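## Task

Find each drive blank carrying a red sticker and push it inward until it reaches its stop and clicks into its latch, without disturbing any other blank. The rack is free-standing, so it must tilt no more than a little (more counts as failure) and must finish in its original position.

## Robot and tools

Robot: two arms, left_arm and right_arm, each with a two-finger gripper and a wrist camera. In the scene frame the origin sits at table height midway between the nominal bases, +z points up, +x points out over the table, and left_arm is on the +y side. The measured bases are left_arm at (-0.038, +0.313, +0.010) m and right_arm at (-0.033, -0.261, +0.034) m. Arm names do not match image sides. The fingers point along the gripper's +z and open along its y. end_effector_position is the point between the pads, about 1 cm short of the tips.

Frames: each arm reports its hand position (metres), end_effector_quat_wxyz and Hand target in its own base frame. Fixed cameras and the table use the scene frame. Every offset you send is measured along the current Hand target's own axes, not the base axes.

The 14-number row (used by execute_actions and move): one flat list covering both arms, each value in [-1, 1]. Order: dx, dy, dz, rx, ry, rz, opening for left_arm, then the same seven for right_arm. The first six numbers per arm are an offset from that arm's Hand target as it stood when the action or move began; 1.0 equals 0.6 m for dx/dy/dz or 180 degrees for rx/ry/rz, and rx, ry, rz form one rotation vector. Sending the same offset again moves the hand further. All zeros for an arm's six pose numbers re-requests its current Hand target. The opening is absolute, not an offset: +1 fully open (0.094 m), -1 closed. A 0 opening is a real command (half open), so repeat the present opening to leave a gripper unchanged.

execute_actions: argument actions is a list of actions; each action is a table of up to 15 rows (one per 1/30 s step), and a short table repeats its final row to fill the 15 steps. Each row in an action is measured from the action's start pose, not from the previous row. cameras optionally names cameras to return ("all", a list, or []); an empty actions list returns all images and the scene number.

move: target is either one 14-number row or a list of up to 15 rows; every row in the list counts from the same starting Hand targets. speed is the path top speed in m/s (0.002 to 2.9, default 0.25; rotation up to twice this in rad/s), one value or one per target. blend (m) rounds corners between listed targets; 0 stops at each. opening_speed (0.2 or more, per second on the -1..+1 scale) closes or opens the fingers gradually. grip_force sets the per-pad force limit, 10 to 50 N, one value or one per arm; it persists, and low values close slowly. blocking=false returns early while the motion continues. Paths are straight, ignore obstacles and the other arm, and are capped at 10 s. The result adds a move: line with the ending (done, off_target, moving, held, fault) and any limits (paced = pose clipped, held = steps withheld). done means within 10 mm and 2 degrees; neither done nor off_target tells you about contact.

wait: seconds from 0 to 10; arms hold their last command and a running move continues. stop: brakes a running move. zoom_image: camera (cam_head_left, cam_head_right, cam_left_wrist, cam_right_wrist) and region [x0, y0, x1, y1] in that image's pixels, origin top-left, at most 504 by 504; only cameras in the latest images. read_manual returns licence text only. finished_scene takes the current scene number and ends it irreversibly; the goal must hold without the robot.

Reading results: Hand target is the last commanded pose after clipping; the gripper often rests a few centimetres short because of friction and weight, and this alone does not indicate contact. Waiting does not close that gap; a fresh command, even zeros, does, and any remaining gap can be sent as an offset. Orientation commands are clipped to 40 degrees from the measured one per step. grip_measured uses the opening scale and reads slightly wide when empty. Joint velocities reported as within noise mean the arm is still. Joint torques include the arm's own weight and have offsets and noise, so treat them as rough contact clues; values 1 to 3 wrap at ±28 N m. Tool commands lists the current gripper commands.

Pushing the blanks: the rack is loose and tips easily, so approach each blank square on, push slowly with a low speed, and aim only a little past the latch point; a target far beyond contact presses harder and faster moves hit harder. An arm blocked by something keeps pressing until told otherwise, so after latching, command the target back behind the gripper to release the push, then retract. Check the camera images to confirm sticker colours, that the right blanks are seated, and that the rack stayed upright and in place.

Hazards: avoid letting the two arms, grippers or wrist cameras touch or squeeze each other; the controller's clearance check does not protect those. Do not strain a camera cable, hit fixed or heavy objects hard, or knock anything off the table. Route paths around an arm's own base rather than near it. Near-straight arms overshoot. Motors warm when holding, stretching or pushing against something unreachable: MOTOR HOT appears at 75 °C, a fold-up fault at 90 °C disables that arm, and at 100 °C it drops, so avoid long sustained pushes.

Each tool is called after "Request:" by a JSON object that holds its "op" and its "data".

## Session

Request:
{"op": "execute_actions", "data": {"actions": []}}

Request:
{"op": "zoom_image", "data": {"camera": "cam_head_left", "region": [170, 100, 400, 260]}}

Scene clock: 0.00 s.
left_arm: end_effector_position=(+0.2882, -0.1685, +0.2324) grip_measured=+1.000 end_effector_quat_wxyz=(+0.497, +0.013, +0.832, -0.245) | right_arm: end_effector_position=(+0.2984, +0.1112, +0.2237) grip_measured=+1.000 end_effector_quat_wxyz=(+0.547, +0.131, +0.756, +0.333)
Joint positions: left_arm=[-0.591 0.877 0.668 -0.19 -0.11 -0.488 0.094] | right_arm=[0.326 0.715 0.383 0.153 -0.049 0.709 0.094]
Joint velocities: within noise
Joint torques (N m): no reading
Motor temperatures (°C): left_arm=[31 32 33 30 33 30 32] | right_arm=[30 34 36 33 30 31 33]
Heat: left arm: 33 °C; right arm: 36 °C.
Hand target: left_arm +0.2889, -0.1667, +0.2427; +0.507, +0.010, +0.825, -0.248 | right_arm +0.2980, +0.1125, +0.2361; +0.558, +0.126, +0.747, +0.339
Tool commands: left_gripper/opening=+1.0 right_gripper/opening=+1.0
camera_calibration:
cam_left_wrist: T_world_to_cam=[[-0.264607, -0.876873, 0.401345, -0.164426], [-0.805797, -0.0275939, -0.591549, 0.403584], [0.529788, -0.47993, -0.699279, 0.0170053], [0, 0, 0, 1]] pos_world=[0.272689, -0.124883, 0.316623]
cam_right_wrist: T_world_to_cam=[[0.170033, -0.758659, -0.628908, 0.172806], [-0.712246, 0.34644, -0.610479, 0.348355], [0.681024, 0.551739, -0.481446, -0.0629449], [0, 0, 0, 1]] pos_world=[0.261599, 0.0451462, 0.291039]

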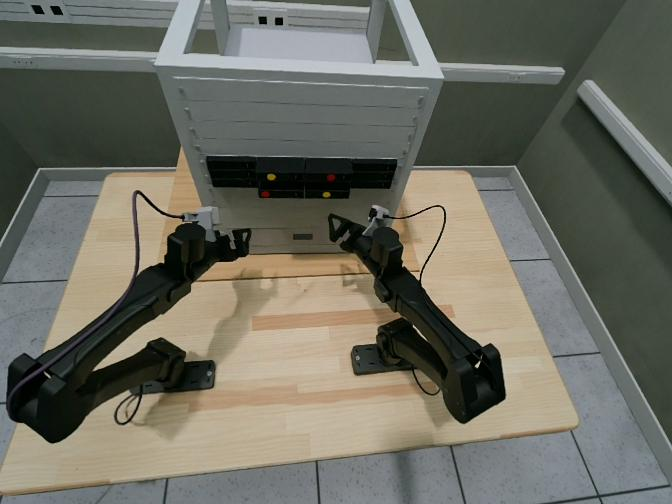

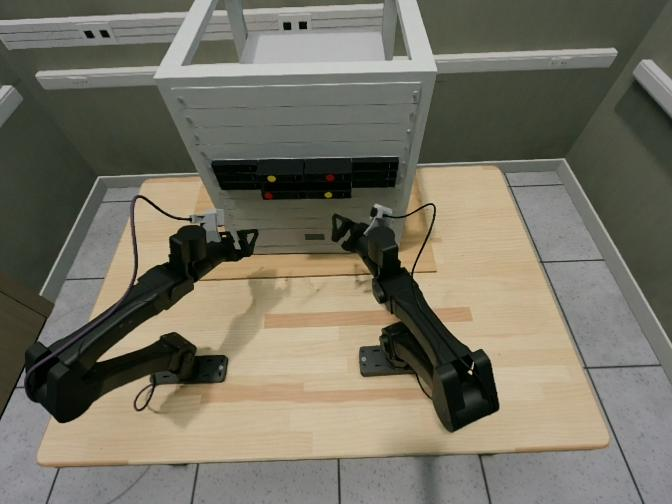

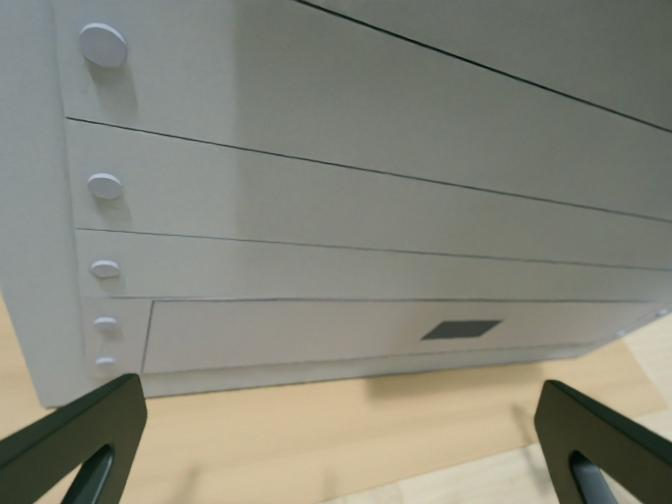

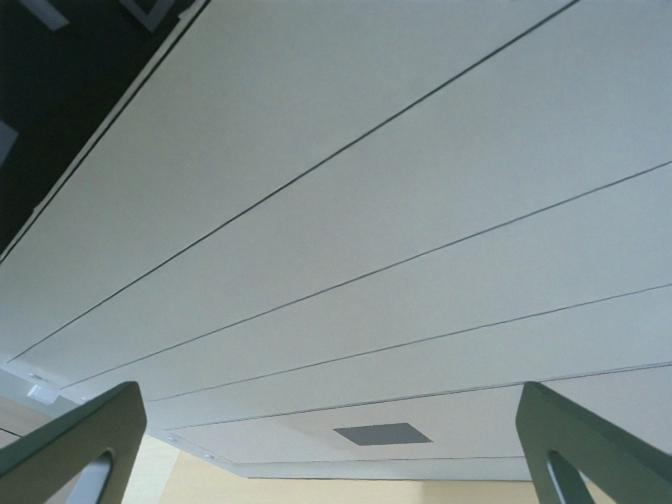

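Scaled by 2.191.

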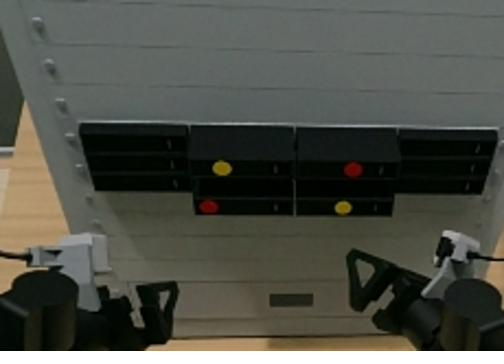

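Request:
{"op": "zoom_image", "data": {"camera": "cam_head_right", "region": [180, 100, 430, 270]}}

Request:
{"op": "zoom_image", "data": {"camera": "cam_head_left", "region": [190, 140, 410, 210]}}

Scaled by 2.016.

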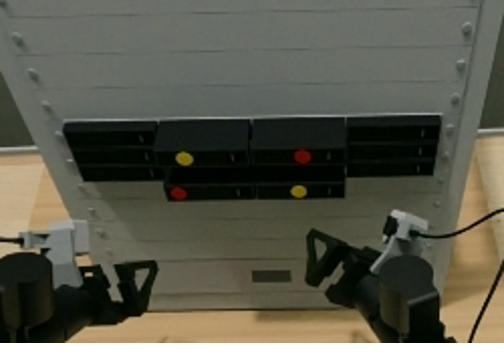

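Scaled by 2.291.

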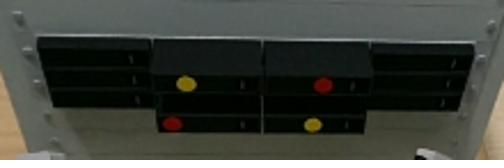

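Request:
{"op": "move", "data": {"target": [-0.0945, -0.2702, -0.0218, -0.0069, -0.1402, 0.1326, -1, -0.1363, 0.2442, -0.0788, -0.0030, -0.0684, -0.2252, -1], "speed": 0.25, "cameras": ["all"]}}

Scene clock: 19.67 s.
left_arm: end_effector_position=(+0.2594, -0.2916, +0.3424) grip_measured=-0.992 end_effector_quat_wxyz=(+0.700, +0.142, +0.690, -0.116) | right_arm: end_effector_position=(+0.2580, +0.1611, +0.3879) grip_measured=-0.978 end_effector_quat_wxyz=(+0.713, -0.109, +0.683, +0.118)
Joint positions: left_arm=[-1.193 1.194 0.859 0.346 -0.825 0.047 0] | right_arm=[0.867 0.744 0.822 -0.025 0.545 -0.021 0.001]
Joint torques (N m): left_arm=[-0.12 -3.79 9.55 2.27 -0.08 0.1] | right_arm=[0.55 0.61 9.99 0.94 0.06 -0.12]
Heat: left arm: 35 °C; right arm: 39 °C.
Hand target: left_arm +0.2620, -0.2902, +0.3598; +0.714, +0.120, +0.678, -0.126 | right_arm +0.2551, +0.1572, +0.3991; +0.716, -0.108, +0.680, +0.113
Off the commanded pose: left_arm 0.018 m, 3 deg | right_arm 0.012 m, 1 deg.
move: off_target (left_arm, right_arm)
camera_calibration:
cam_left_wrist: T_world_to_cam=[[-0.363025, -0.931195, -0.0329997, -0.165595], [-0.376108, 0.178844, -0.909152, 0.499521], [0.8525, -0.317634, -0.415154, -0.0836244], [0, 0, 0, 1]] pos_world=[0.199048, -0.270099, 0.413959]
cam_right_wrist: T_world_to_cam=[[0.309347, -0.950794, 0.0171749, 0.0651735], [-0.353424, -0.131718, -0.926143, 0.509421], [0.882834, 0.280429, -0.37678, -0.0328528], [0, 0, 0, 1]] pos_world=[0.188884, 0.13828, 0.458299]

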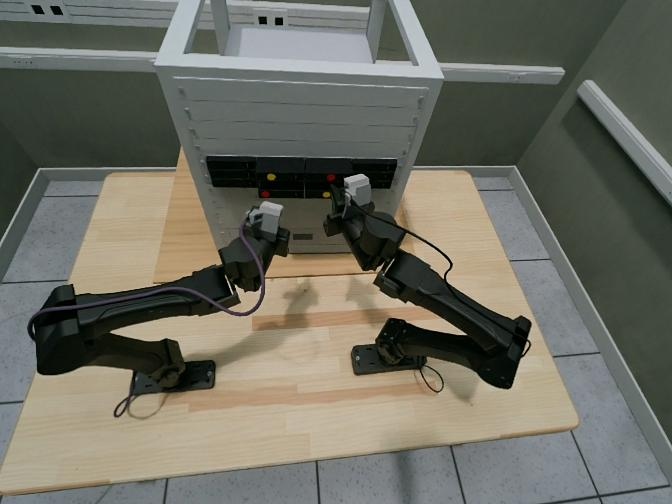

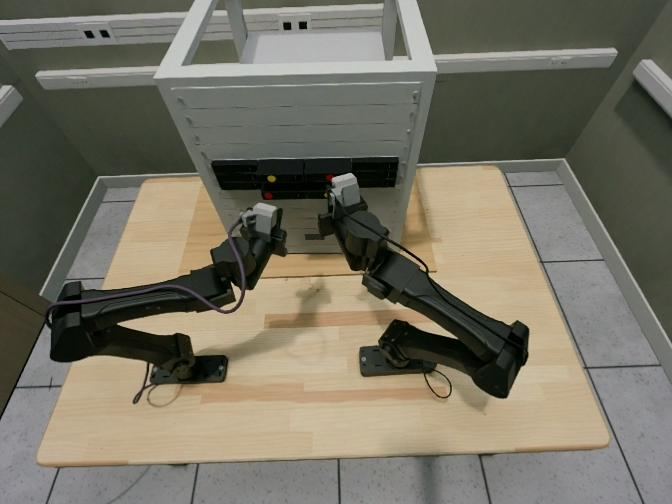

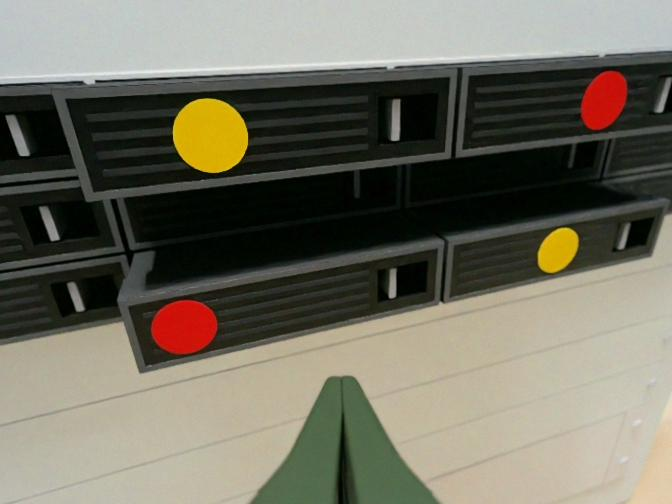

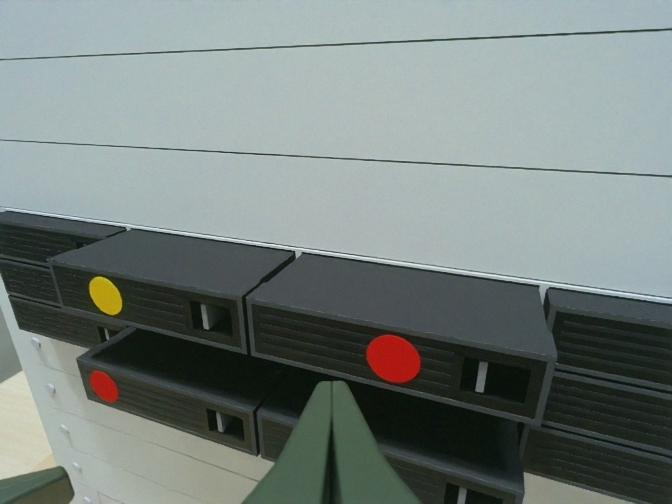

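Request:
{"op": "move", "data": {"target": [-0.0078, 0.0127, 0.0651, 0, 0, 0, -1, 0.0358, -0.0242, 0.0435, 0, 0, 0, -1], "speed": 0.08, "cameras": ["cam_left_wrist", "cam_right_wrist"]}}

Scene clock: 35.20 s.
left_arm: end_effector_position=(+0.2982, -0.2933, +0.3461) grip_measured=-0.992 end_effector_quat_wxyz=(+0.700, +0.136, +0.693, -0.104) | right_arm: end_effector_position=(+0.2865, +0.1516, +0.3692) grip_measured=-0.978 end_effector_quat_wxyz=(+0.703, -0.114, +0.695, +0.102)
Joint positions: left_arm=[-1.072 1.282 0.938 0.347 -0.731 0.047 0] | right_arm=[0.697 0.794 0.794 0.009 0.39 -0.021 0.001]
Joint torques (N m): left_arm=[0.06 -4.51 10.1 2.25 0.21 -0.04] | right_arm=[-0.5 -0.25 6.63 1.72 -0.15 0.01]
Motor temperatures (°C): left_arm=[31 32 35 34 33 30 33] | right_arm=[30 34 41 36 30 31 34]
Heat: left arm: 35 °C; right arm: 41 °C.
Hand target: left_arm +0.3011, -0.2963, +0.3665; +0.714, +0.120, +0.678, -0.126 | right_arm +0.2854, +0.1518, +0.3790; +0.716, -0.108, +0.680, +0.113
Off the commanded pose: left_arm 0.021 m, 4 deg | right_arm 0.010 m, 3 deg.
move: off_target (left_arm, right_arm)
camera_calibration:
cam_left_wrist: T_world_to_cam=[[-0.33784, -0.940395, -0.0390031, -0.161179], [-0.383485, 0.175376, -0.906743, 0.518191], [0.859537, -0.291377, -0.419877, -0.108446], [0, 0, 0, 1]] pos_world=[0.237479, -0.274049, 0.418045]
cam_right_wrist: T_world_to_cam=[[0.295491, -0.954477, 0.0407287, 0.0435395], [-0.3801, -0.156572, -0.911597, 0.506939], [0.876475, 0.253888, -0.409063, -0.0445603], [0, 0, 0, 1]] pos_world=[0.218878, 0.132243, 0.442123]
Images, in order (width x height): cam_left_wrist 672x504, cam_right_wrist 672x504.

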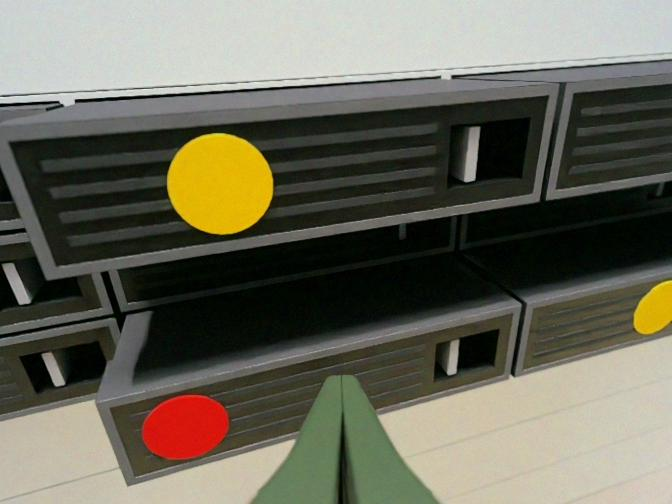

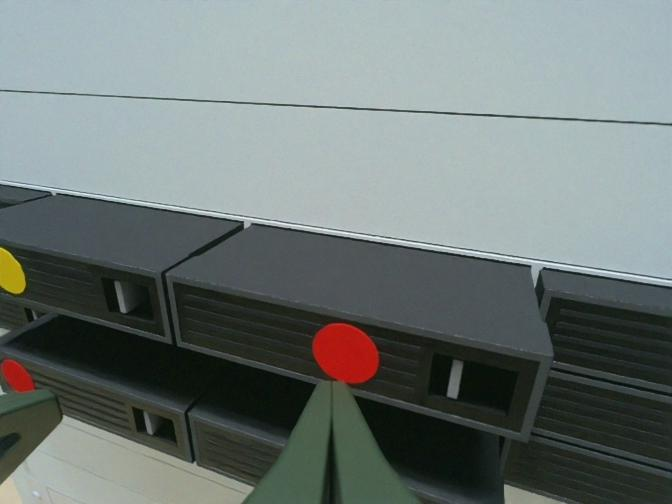

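Request:
{"op": "move", "data": {"target": [0.0012, 0.0074, 0.0221, 0, 0, 0, -1, -0.035, 0, 0.0018, 0, 0, 0, -1], "speed": 0.04, "cameras": ["cam_left_wrist", "cam_right_wrist"]}}

Scene clock: 41.07 s.
left_arm: end_effector_position=(+0.3116, -0.2935, +0.3460) grip_measured=-0.992 end_effector_quat_wxyz=(+0.699, +0.137, +0.694, -0.103) | right_arm: end_effector_position=(+0.2882, +0.1532, +0.3857) grip_measured=-0.978 end_effector_quat_wxyz=(+0.711, -0.109, +0.687, +0.107)
Joint positions: left_arm=[-1.029 1.309 0.961 0.347 -0.688 0.047 0] | right_arm=[0.697 0.815 0.841 0.009 0.39 -0.021 0.001]
Joint torques (N m): left_arm=[0.4 -4.86 10.13 2.35 0.2 -0.06] | right_arm=[-0.35 -0.05 10.21 1.14 -0.17 0]
Heat: left arm: 35 °C; right arm: 41 °C.
Hand target: left_arm +0.3151, -0.2967, +0.3664; +0.714, +0.120, +0.678, -0.126 | right_arm +0.2854, +0.1519, +0.4000; +0.716, -0.108, +0.680, +0.114
Off the commanded pose: left_arm 0.021 m, 4 deg | right_arm 0.015 m, 1 deg.
move: off_target (left_arm, right_arm)
camera_calibration:
cam_left_wrist: T_world_to_cam=[[-0.338132, -0.940161, -0.0419993, -0.155566], [-0.385504, 0.179084, -0.905161, 0.524421], [0.858518, -0.289873, -0.42299, -0.118243], [0, 0, 0, 1]] pos_world=[0.251078, -0.274448, 0.418136]
cam_right_wrist: T_world_to_cam=[[0.295069, -0.954984, 0.0306598, 0.0478924], [-0.361716, -0.141348, -0.921511, 0.519084], [0.884362, 0.26082, -0.38714, -0.0515032], [0, 0, 0, 1]] pos_world=[0.219177, 0.132541, 0.456934]
Images, in order (width x height): cam_left_wrist 672x504, cam_right_wrist 672x504.

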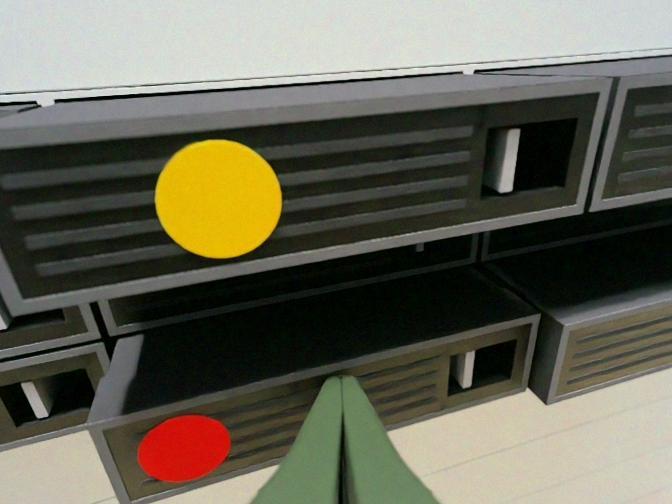

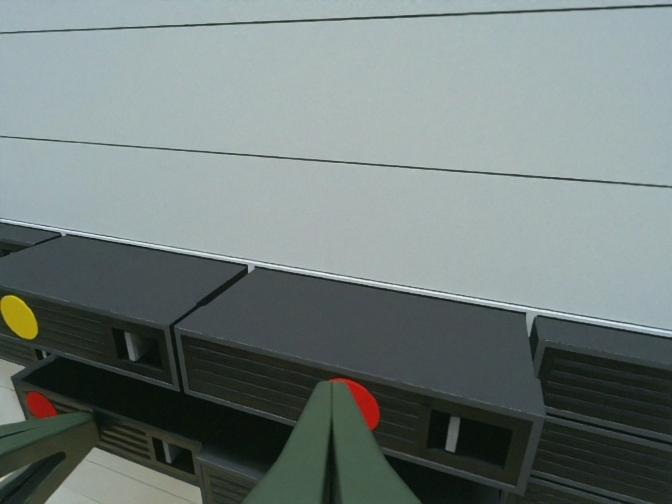

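Request:
{"op": "move", "data": {"target": [0.0014, 0.0085, 0.0253, 0, 0, 0, -1, 0.0013, -0.0093, 0.0249, 0, 0, 0, -1], "speed": 0.04, "cameras": ["cam_left_wrist", "cam_right_wrist"]}}

Scene clock: 45.60 s.
left_arm: end_effector_position=(+0.3275, -0.2938, +0.3455) grip_measured=-0.992 end_effector_quat_wxyz=(+0.698, +0.138, +0.695, -0.102) | right_arm: end_effector_position=(+0.3035, +0.1526, +0.3754) grip_measured=-0.978 end_effector_quat_wxyz=(+0.699, -0.117, +0.698, +0.101)
Joint positions: left_arm=[-0.981 1.344 0.988 0.351 -0.64 0.047 0] | right_arm=[0.633 0.861 0.849 0.009 0.324 -0.021 0.001]
Joint torques (N m): left_arm=[0.38 -5.26 10.18 2.36 0.23 -0.11] | right_arm=[-0.4 -0.49 10.61 1.44 -0.15 0.03]
Heat: left arm: 36 °C; right arm: 41 °C.
Hand target: left_arm +0.3311, -0.2971, +0.3664; +0.714, +0.120, +0.678, -0.126 | right_arm +0.3013, +0.1512, +0.4000; +0.716, -0.108, +0.680, +0.114
Off the commanded pose: left_arm 0.021 m, 4 deg | right_arm 0.025 m, 3 deg.
move: off_target (left_arm, right_arm)
camera_calibration:
cam_left_wrist: T_world_to_cam=[[-0.337988, -0.940108, -0.0442811, -0.149802], [-0.387553, 0.181901, -0.903723, 0.531139], [0.857652, -0.288286, -0.425822, -0.130431], [0, 0, 0, 1]] pos_world=[0.267078, -0.275046, 0.417829]
cam_right_wrist: T_world_to_cam=[[0.297713, -0.95358, 0.0453017, 0.036627], [-0.388412, -0.16434, -0.906713, 0.521064], [0.872068, 0.252345, -0.419308, -0.051828], [0, 0, 0, 1]] pos_world=[0.23668, 0.133637, 0.449064]
Images, in order (width x height): cam_left_wrist 672x504, cam_right_wrist 672x504.

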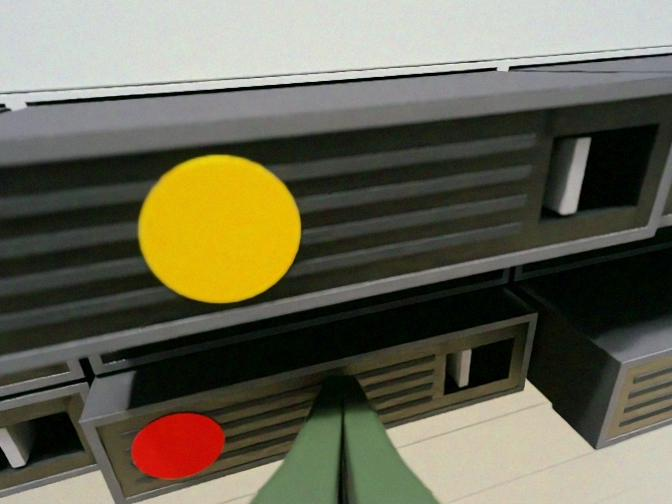

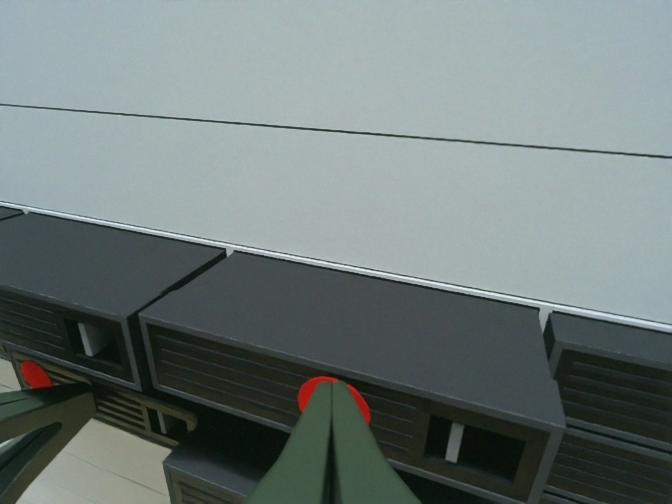

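Request:
{"op": "move", "data": {"target": [0.0012, 0.0074, 0.0221, 0, 0, 0, -1, 0.0010, -0.0099, 0.0266, 0, 0, 0, -1], "speed": 0.04, "cameras": ["cam_left_wrist", "cam_right_wrist"]}}

Scene clock: 49.50 s.
left_arm: end_effector_position=(+0.3406, -0.2947, +0.3452) grip_measured=-0.992 end_effector_quat_wxyz=(+0.697, +0.139, +0.696, -0.102) | right_arm: end_effector_position=(+0.3187, +0.1521, +0.3674) grip_measured=-0.978 end_effector_quat_wxyz=(+0.688, -0.123, +0.709, +0.098)
Joint positions: left_arm=[-0.944 1.377 1.014 0.354 -0.602 0.047 0] | right_arm=[0.576 0.912 0.866 0.01 0.263 -0.021 0.001]
Joint torques (N m): left_arm=[0.58 -5.38 10.19 2.43 0.18 -0.13] | right_arm=[-0.43 -0.92 10.81 1.76 -0.14 0.04]
Heat: left arm: 36 °C; right arm: 41 °C.
Hand target: left_arm +0.3451, -0.2975, +0.3663; +0.714, +0.120, +0.678, -0.126 | right_arm +0.3184, +0.1505, +0.4003; +0.716, -0.108, +0.680, +0.114
Off the commanded pose: left_arm 0.022 m, 4 deg | right_arm 0.033 m, 5 deg.
move: off_target (left_arm, right_arm)
camera_calibration:
cam_left_wrist: T_world_to_cam=[[-0.339652, -0.939452, -0.0454576, -0.145026], [-0.388594, 0.184178, -0.902814, 0.536813], [0.856523, -0.288978, -0.427622, -0.141305], [0, 0, 0, 1]] pos_world=[0.280375, -0.275949, 0.417624]
cam_right_wrist: T_world_to_cam=[[0.302815, -0.951526, 0.0538707, 0.0270222], [-0.412765, -0.181887, -0.892492, 0.524897], [0.859027, 0.248024, -0.447835, -0.0529806], [0, 0, 0, 1]] pos_world=[0.253989, 0.134325, 0.443284]
Images, in order (width x height): cam_left_wrist 672x504, cam_right_wrist 672x504.

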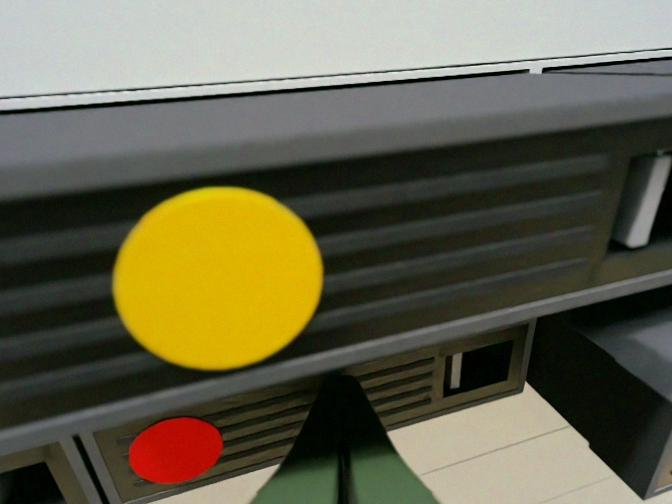

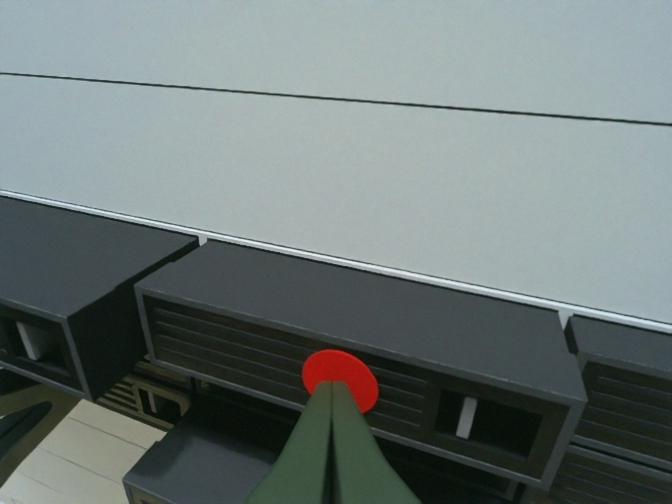

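Request:
{"op": "move", "data": {"target": [0.0008, 0.0053, 0.0158, 0, 0, 0, -1, -0.0117, 0, 0.0006, 0, 0, 0, -1], "speed": 0.03, "cameras": ["cam_left_wrist", "cam_right_wrist"]}}

Scene clock: 54.67 s.
left_arm: end_effector_position=(+0.3417, -0.3006, +0.3470) grip_measured=-0.992 end_effector_quat_wxyz=(+0.697, +0.148, +0.693, -0.113) | right_arm: end_effector_position=(+0.3193, +0.1527, +0.3809) grip_measured=-0.978 end_effector_quat_wxyz=(+0.696, -0.119, +0.701, +0.101)
Joint positions: left_arm=[-0.938 1.386 1.027 0.354 -0.566 0.047 0] | right_arm=[0.576 0.921 0.9 0.01 0.262 -0.021 0.001]
Joint torques (N m): left_arm=[1.91 -4.38 10.92 2.44 0.14 -0.15] | right_arm=[-0.32 -0.81 10.58 1.56 -0.13 0.07]
Heat: left arm: 36 °C; right arm: 41 °C.
Hand target: left_arm +0.3551, -0.2978, +0.3663; +0.714, +0.120, +0.678, -0.126 | right_arm +0.3184, +0.1505, +0.4073; +0.716, -0.108, +0.680, +0.114
Off the commanded pose: left_arm 0.024 m, 4 deg | right_arm 0.026 m, 4 deg.
move: off_target (left_arm, right_arm)
camera_calibration:
cam_left_wrist: T_world_to_cam=[[-0.366982, -0.92921, -0.0435114, -0.138374], [-0.381595, 0.193036, -0.903948, 0.540671], [0.848357, -0.315129, -0.425423, -0.148999], [0, 0, 0, 1]] pos_world=[0.281941, -0.279901, 0.41933]
cam_right_wrist: T_world_to_cam=[[0.302501, -0.951968, 0.0474342, 0.0292413], [-0.394176, -0.170255, -0.903127, 0.533642], [0.867824, 0.254499, -0.426745, -0.0594366], [0, 0, 0, 1]] pos_world=[0.253084, 0.133819, 0.455195]
Images, in order (width x height): cam_left_wrist 672x504, cam_right_wrist 672x504.

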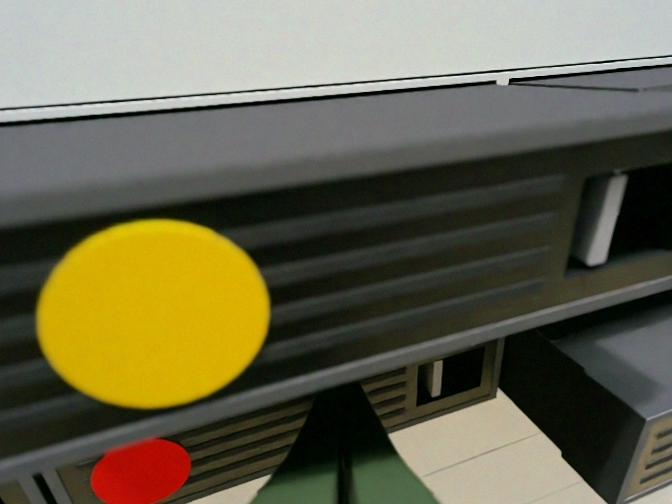

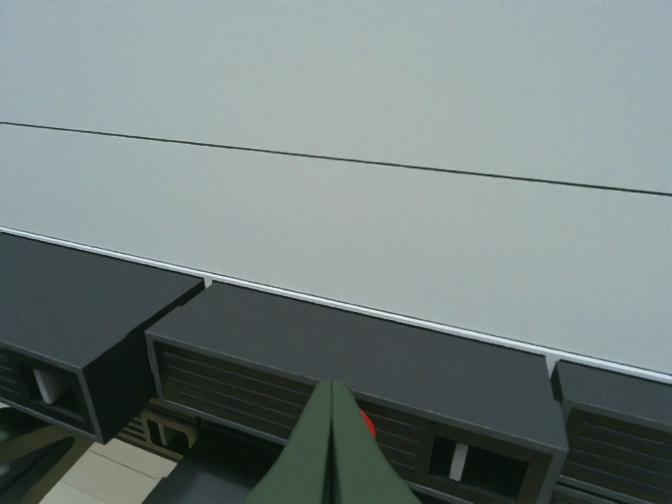

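Request:
{"op": "move", "data": {"target": [0.0075, -0.037, -0.1112, 0, 0, 0, -1, 0.0013, -0.0093, 0.0249, 0, 0, 0, -1], "speed": 0.09, "cameras": ["cam_left_wrist", "cam_right_wrist"]}}

Scene clock: 61.93 s.
left_arm: end_effector_position=(+0.2878, -0.3050, +0.3383) grip_measured=-0.992 end_effector_quat_wxyz=(+0.697, +0.146, +0.693, -0.110) | right_arm: end_effector_position=(+0.3331, +0.1521, +0.3749) grip_measured=-0.978 end_effector_quat_wxyz=(+0.688, -0.124, +0.708, +0.100)
Joint positions: left_arm=[-1.114 1.295 0.924 0.365 -0.75 0.047 0] | right_arm=[0.53 0.967 0.917 0.015 0.212 -0.021 0.001]
Joint torques (N m): left_arm=[-0.34 -8.64 7.02 2.33 -0.09 0.05] | right_arm=[-0.54 -1.05 10.82 1.8 -0.12 0.08]
Heat: left arm: 37 °C; right arm: 42 °C.
Hand target: left_arm +0.2851, -0.2959, +0.3584; +0.714, +0.120, +0.678, -0.126 | right_arm +0.3343, +0.1498, +0.4072; +0.716, -0.108, +0.680, +0.113
Off the commanded pose: left_arm 0.022 m, 4 deg | right_arm 0.033 m, 5 deg.
move: off_target (left_arm, right_arm)
camera_calibration:
cam_left_wrist: T_world_to_cam=[[-0.360417, -0.931691, -0.0452887, -0.16471], [-0.382871, 0.192035, -0.903622, 0.512998], [0.850593, -0.308341, -0.42593, -0.106751], [0, 0, 0, 1]] pos_world=[0.22785, -0.284888, 0.410628]
cam_right_wrist: T_world_to_cam=[[0.307337, -0.950175, 0.0520774, 0.0211508], [-0.412463, -0.182331, -0.892541, 0.537395], [0.857565, 0.252831, -0.447949, -0.0621941], [0, 0, 0, 1]] pos_world=[0.268491, 0.133806, 0.450686]
Images, in order (width x height): cam_left_wrist 672x504, cam_right_wrist 672x504.

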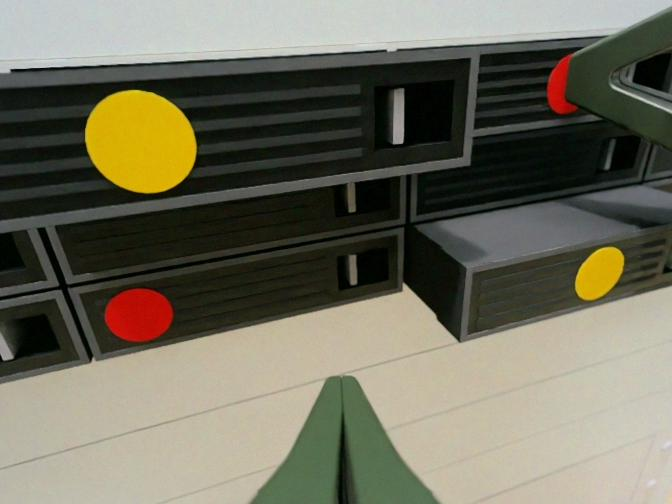

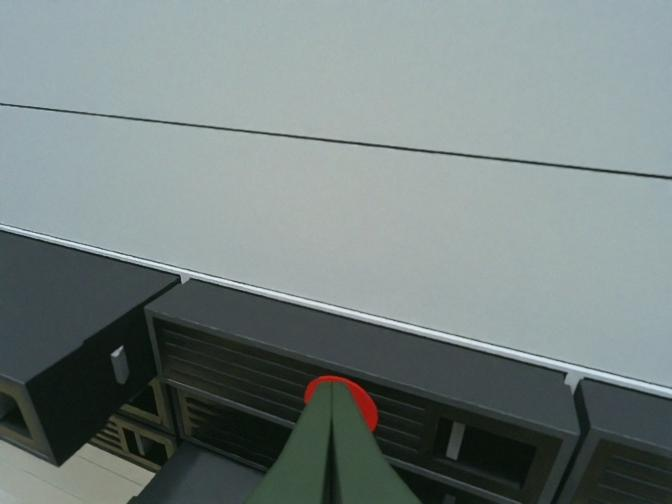

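Request:
{"op": "move", "data": {"target": [0, 0, 0, 0, 0, 0, -1, 0.0011, -0.0082, 0.0218, 0, 0, 0, -1], "speed": 0.03, "cameras": ["cam_left_wrist", "cam_right_wrist"]}}

Scene clock: 64.93 s.
left_arm: end_effector_position=(+0.2878, -0.3050, +0.3383) grip_measured=-0.992 end_effector_quat_wxyz=(+0.697, +0.146, +0.694, -0.110) | right_arm: end_effector_position=(+0.3372, +0.1558, +0.3773) grip_measured=-0.978 end_effector_quat_wxyz=(+0.687, -0.135, +0.705, +0.113)
Joint positions: left_arm=[-1.114 1.295 0.924 0.365 -0.75 0.047 0] | right_arm=[0.504 0.985 0.93 0.024 0.152 -0.021 0.001]
Joint torques (N m): left_arm=[-0.39 -8.64 7.08 2.36 -0.1 0.04] | right_arm=[-1.31 1.01 11.04 1.98 0.13 0.1]
Heat: left arm: 37 °C; right arm: 42 °C.
Hand target: left_arm +0.2851, -0.2959, +0.3584; +0.714, +0.120, +0.678, -0.126 | right_arm +0.3483, +0.1492, +0.4073; +0.716, -0.108, +0.680, +0.113
Off the commanded pose: left_arm 0.022 m, 4 deg | right_arm 0.033 m, 5 deg.
move: off_target (left_arm, right_arm)
camera_calibration:
cam_left_wrist: T_world_to_cam=[[-0.360113, -0.931806, -0.0453388, -0.164791], [-0.38292, 0.191954, -0.903618, 0.512985], [0.8507, -0.308044, -0.425933, -0.10669], [0, 0, 0, 1]] pos_world=[0.22785, -0.284888, 0.410628]
cam_right_wrist: T_world_to_cam=[[0.339847, -0.939181, 0.049428, 0.0116467], [-0.403944, -0.193227, -0.894144, 0.541444], [0.849314, 0.283906, -0.445044, -0.0687085], [0, 0, 0, 1]] pos_world=[0.27311, 0.135066, 0.452975]
Images, in order (width x height): cam_left_wrist 672x504, cam_right_wrist 672x504.

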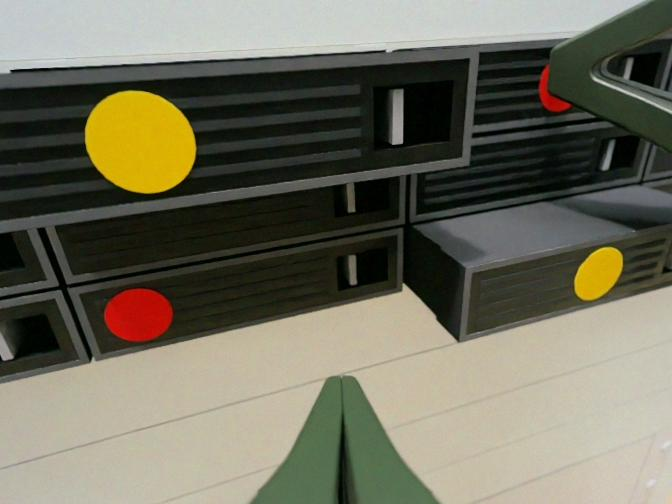

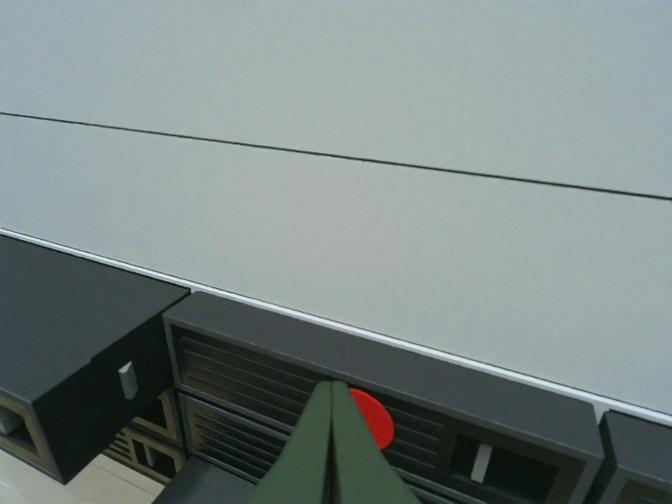

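Request:
{"op": "move", "data": {"target": [0, 0, 0, 0, 0, 0, -1, 0.0004, -0.0032, 0.0086, 0, 0, 0, -1], "speed": 0.03, "cameras": ["cam_right_wrist"]}}

Request:
{"op": "zoom_image", "data": {"camera": "cam_right_wrist", "region": [460, 340, 672, 504]}}

Scene clock: 67.17 s.
left_arm: end_effector_position=(+0.2878, -0.3050, +0.3383) grip_measured=-0.992 end_effector_quat_wxyz=(+0.697, +0.146, +0.694, -0.110) | right_arm: end_effector_position=(+0.3376, +0.1557, +0.3773) grip_measured=-0.978 end_effector_quat_wxyz=(+0.686, -0.138, +0.705, +0.117)
Joint positions: left_arm=[-1.114 1.295 0.924 0.365 -0.75 0.047 0] | right_arm=[0.493 0.985 0.93 0.024 0.131 -0.02 0.001]
Joint torques (N m): left_arm=[-0.42 -8.62 7.08 2.33 -0.12 0.06] | right_arm=[-1.54 1.76 11.62 2.09 0.17 0.1]
Heat: left arm: 38 °C; right arm: 42 °C.
Hand target: left_arm +0.2851, -0.2959, +0.3584; +0.714, +0.120, +0.678, -0.126 | right_arm +0.3538, +0.1490, +0.4074; +0.716, -0.108, +0.680, +0.114
Off the commanded pose: left_arm 0.022 m, 4 deg | right_arm 0.035 m, 6 deg.
move: off_target (left_arm, right_arm)
camera_calibration:
cam_right_wrist: T_world_to_cam=[[0.349079, -0.93588, 0.047677, 0.0083466], [-0.40268, -0.19575, -0.894165, 0.541552], [0.846164, 0.292935, -0.445192, -0.0693223], [0, 0, 0, 1]] pos_world=[0.273816, 0.134127, 0.452977]
Images, in order (width x height): cam_right_wrist 672x504.

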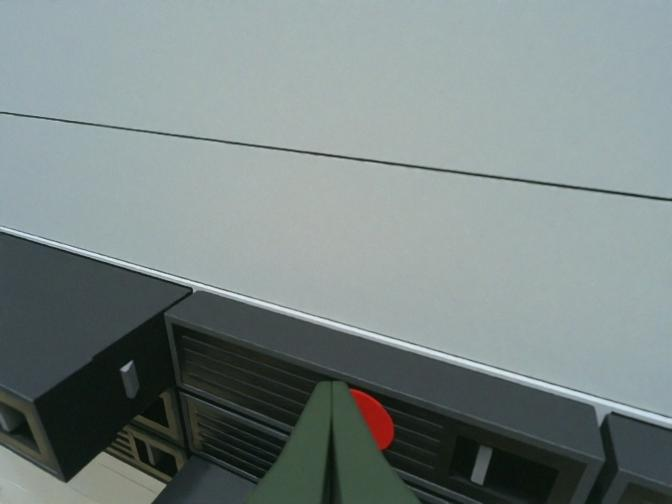

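Scaled by 2.377.

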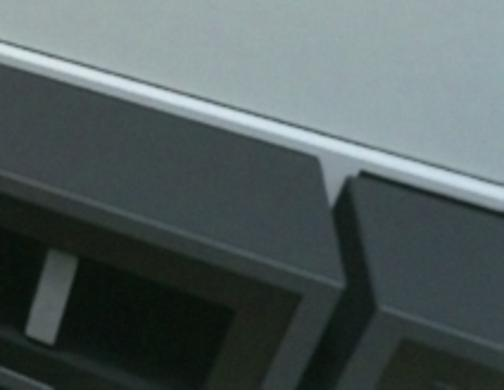

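Request:
{"op": "move", "data": {"target": [0, 0, 0, 0, 0, 0, -1, -0.0057, 0.0409, -0.1091, 0, 0, 0, -1], "speed": 0.1, "cameras": ["cam_left_wrist", "cam_right_wrist"]}}

Request:
{"op": "zoom_image", "data": {"camera": "cam_right_wrist", "region": [80, 250, 672, 504]}}

Request:
{"op": "zoom_image", "data": {"camera": "cam_left_wrist", "region": [0, 130, 504, 400]}}

Scene clock: 71.07 s.
left_arm: end_effector_position=(+0.2878, -0.3050, +0.3383) grip_measured=-0.992 end_effector_quat_wxyz=(+0.697, +0.146, +0.694, -0.110) | right_arm: end_effector_position=(+0.2850, +0.1535, +0.4174) grip_measured=-0.978 end_effector_quat_wxyz=(+0.725, -0.104, +0.669, +0.122)
Joint positions: left_arm=[-1.114 1.295 0.924 0.365 -0.75 0.047 0] | right_arm=[0.695 0.829 0.924 -0.007 0.373 -0.02 0.001]
Joint torques (N m): left_arm=[-0.2 -8.7 7.05 2.31 -0.13 -0.02] | right_arm=[0.55 -0.59 6.09 0.98 0.05 -0.03]
Heat: left arm: 38 °C; right arm: 42 °C.
Hand target: left_arm +0.2851, -0.2959, +0.3584; +0.714, +0.120, +0.678, -0.126 | right_arm +0.2839, +0.1520, +0.4074; +0.716, -0.108, +0.680, +0.114
Off the commanded pose: left_arm 0.022 m, 4 deg | right_arm 0.010 m, 2 deg.
move: off_target (left_arm)
camera_calibration:
cam_left_wrist: T_world_to_cam=[[-0.360113, -0.931806, -0.0453388, -0.164791], [-0.38292, 0.191954, -0.903618, 0.512985], [0.8507, -0.308044, -0.425933, -0.10669], [0, 0, 0, 1]] pos_world=[0.22785, -0.284888, 0.410628]
cam_right_wrist: T_world_to_cam=[[0.308854, -0.951055, 0.0101487, 0.0522859], [-0.322028, -0.114606, -0.939768, 0.539333], [0.894934, 0.286983, -0.341663, -0.0625243], [0, 0, 0, 1]] pos_world=[0.213487, 0.129481, 0.484955]
Images, in order (width x height): cam_left_wrist 672x504, cam_right_wrist 672x504.

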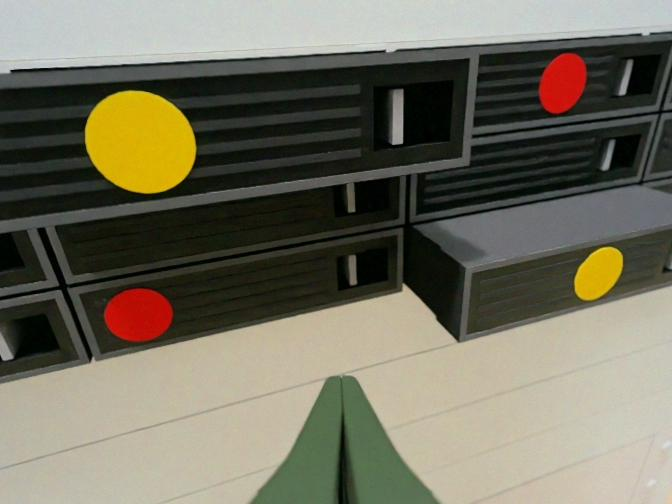

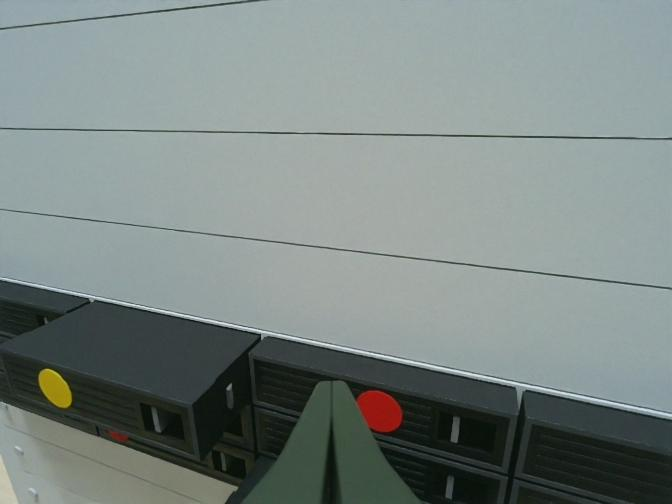

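Region (80, 250, 672, 504) is 592x254 pixels. A region can be at most 504 by 504 pixels.

Scaled by 1.000.

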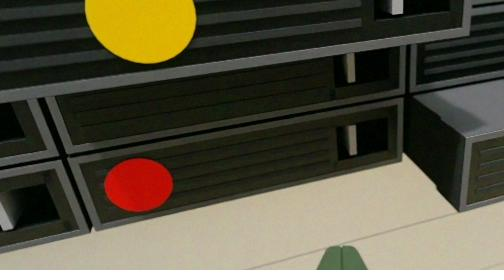

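Request:
{"op": "zoom_image", "data": {"camera": "cam_right_wrist", "region": [420, 370, 620, 504]}}

Request:
{"op": "zoom_image", "data": {"camera": "cam_left_wrist", "region": [0, 210, 200, 390]}}

Request:
{"op": "zoom_image", "data": {"camera": "cam_left_wrist", "region": [460, 20, 672, 230]}}

Scaled by 2.520.

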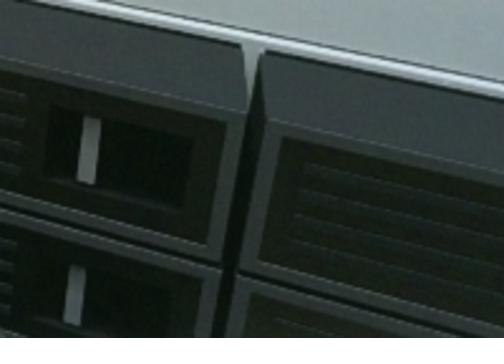

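Scaled by 2.520.

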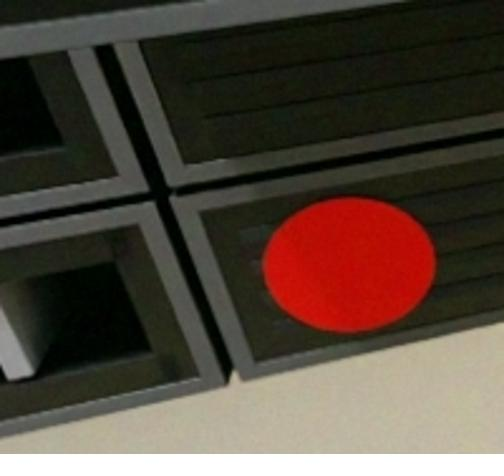

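Scaled by 2.377.

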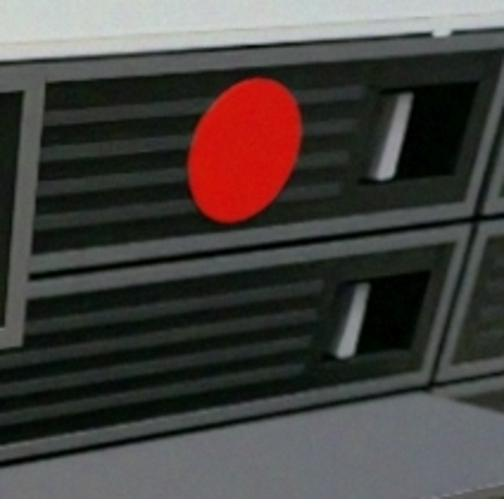

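Request:
{"op": "finished_scene", "data": {"scene": 2}}

The scene is finished: the task was done.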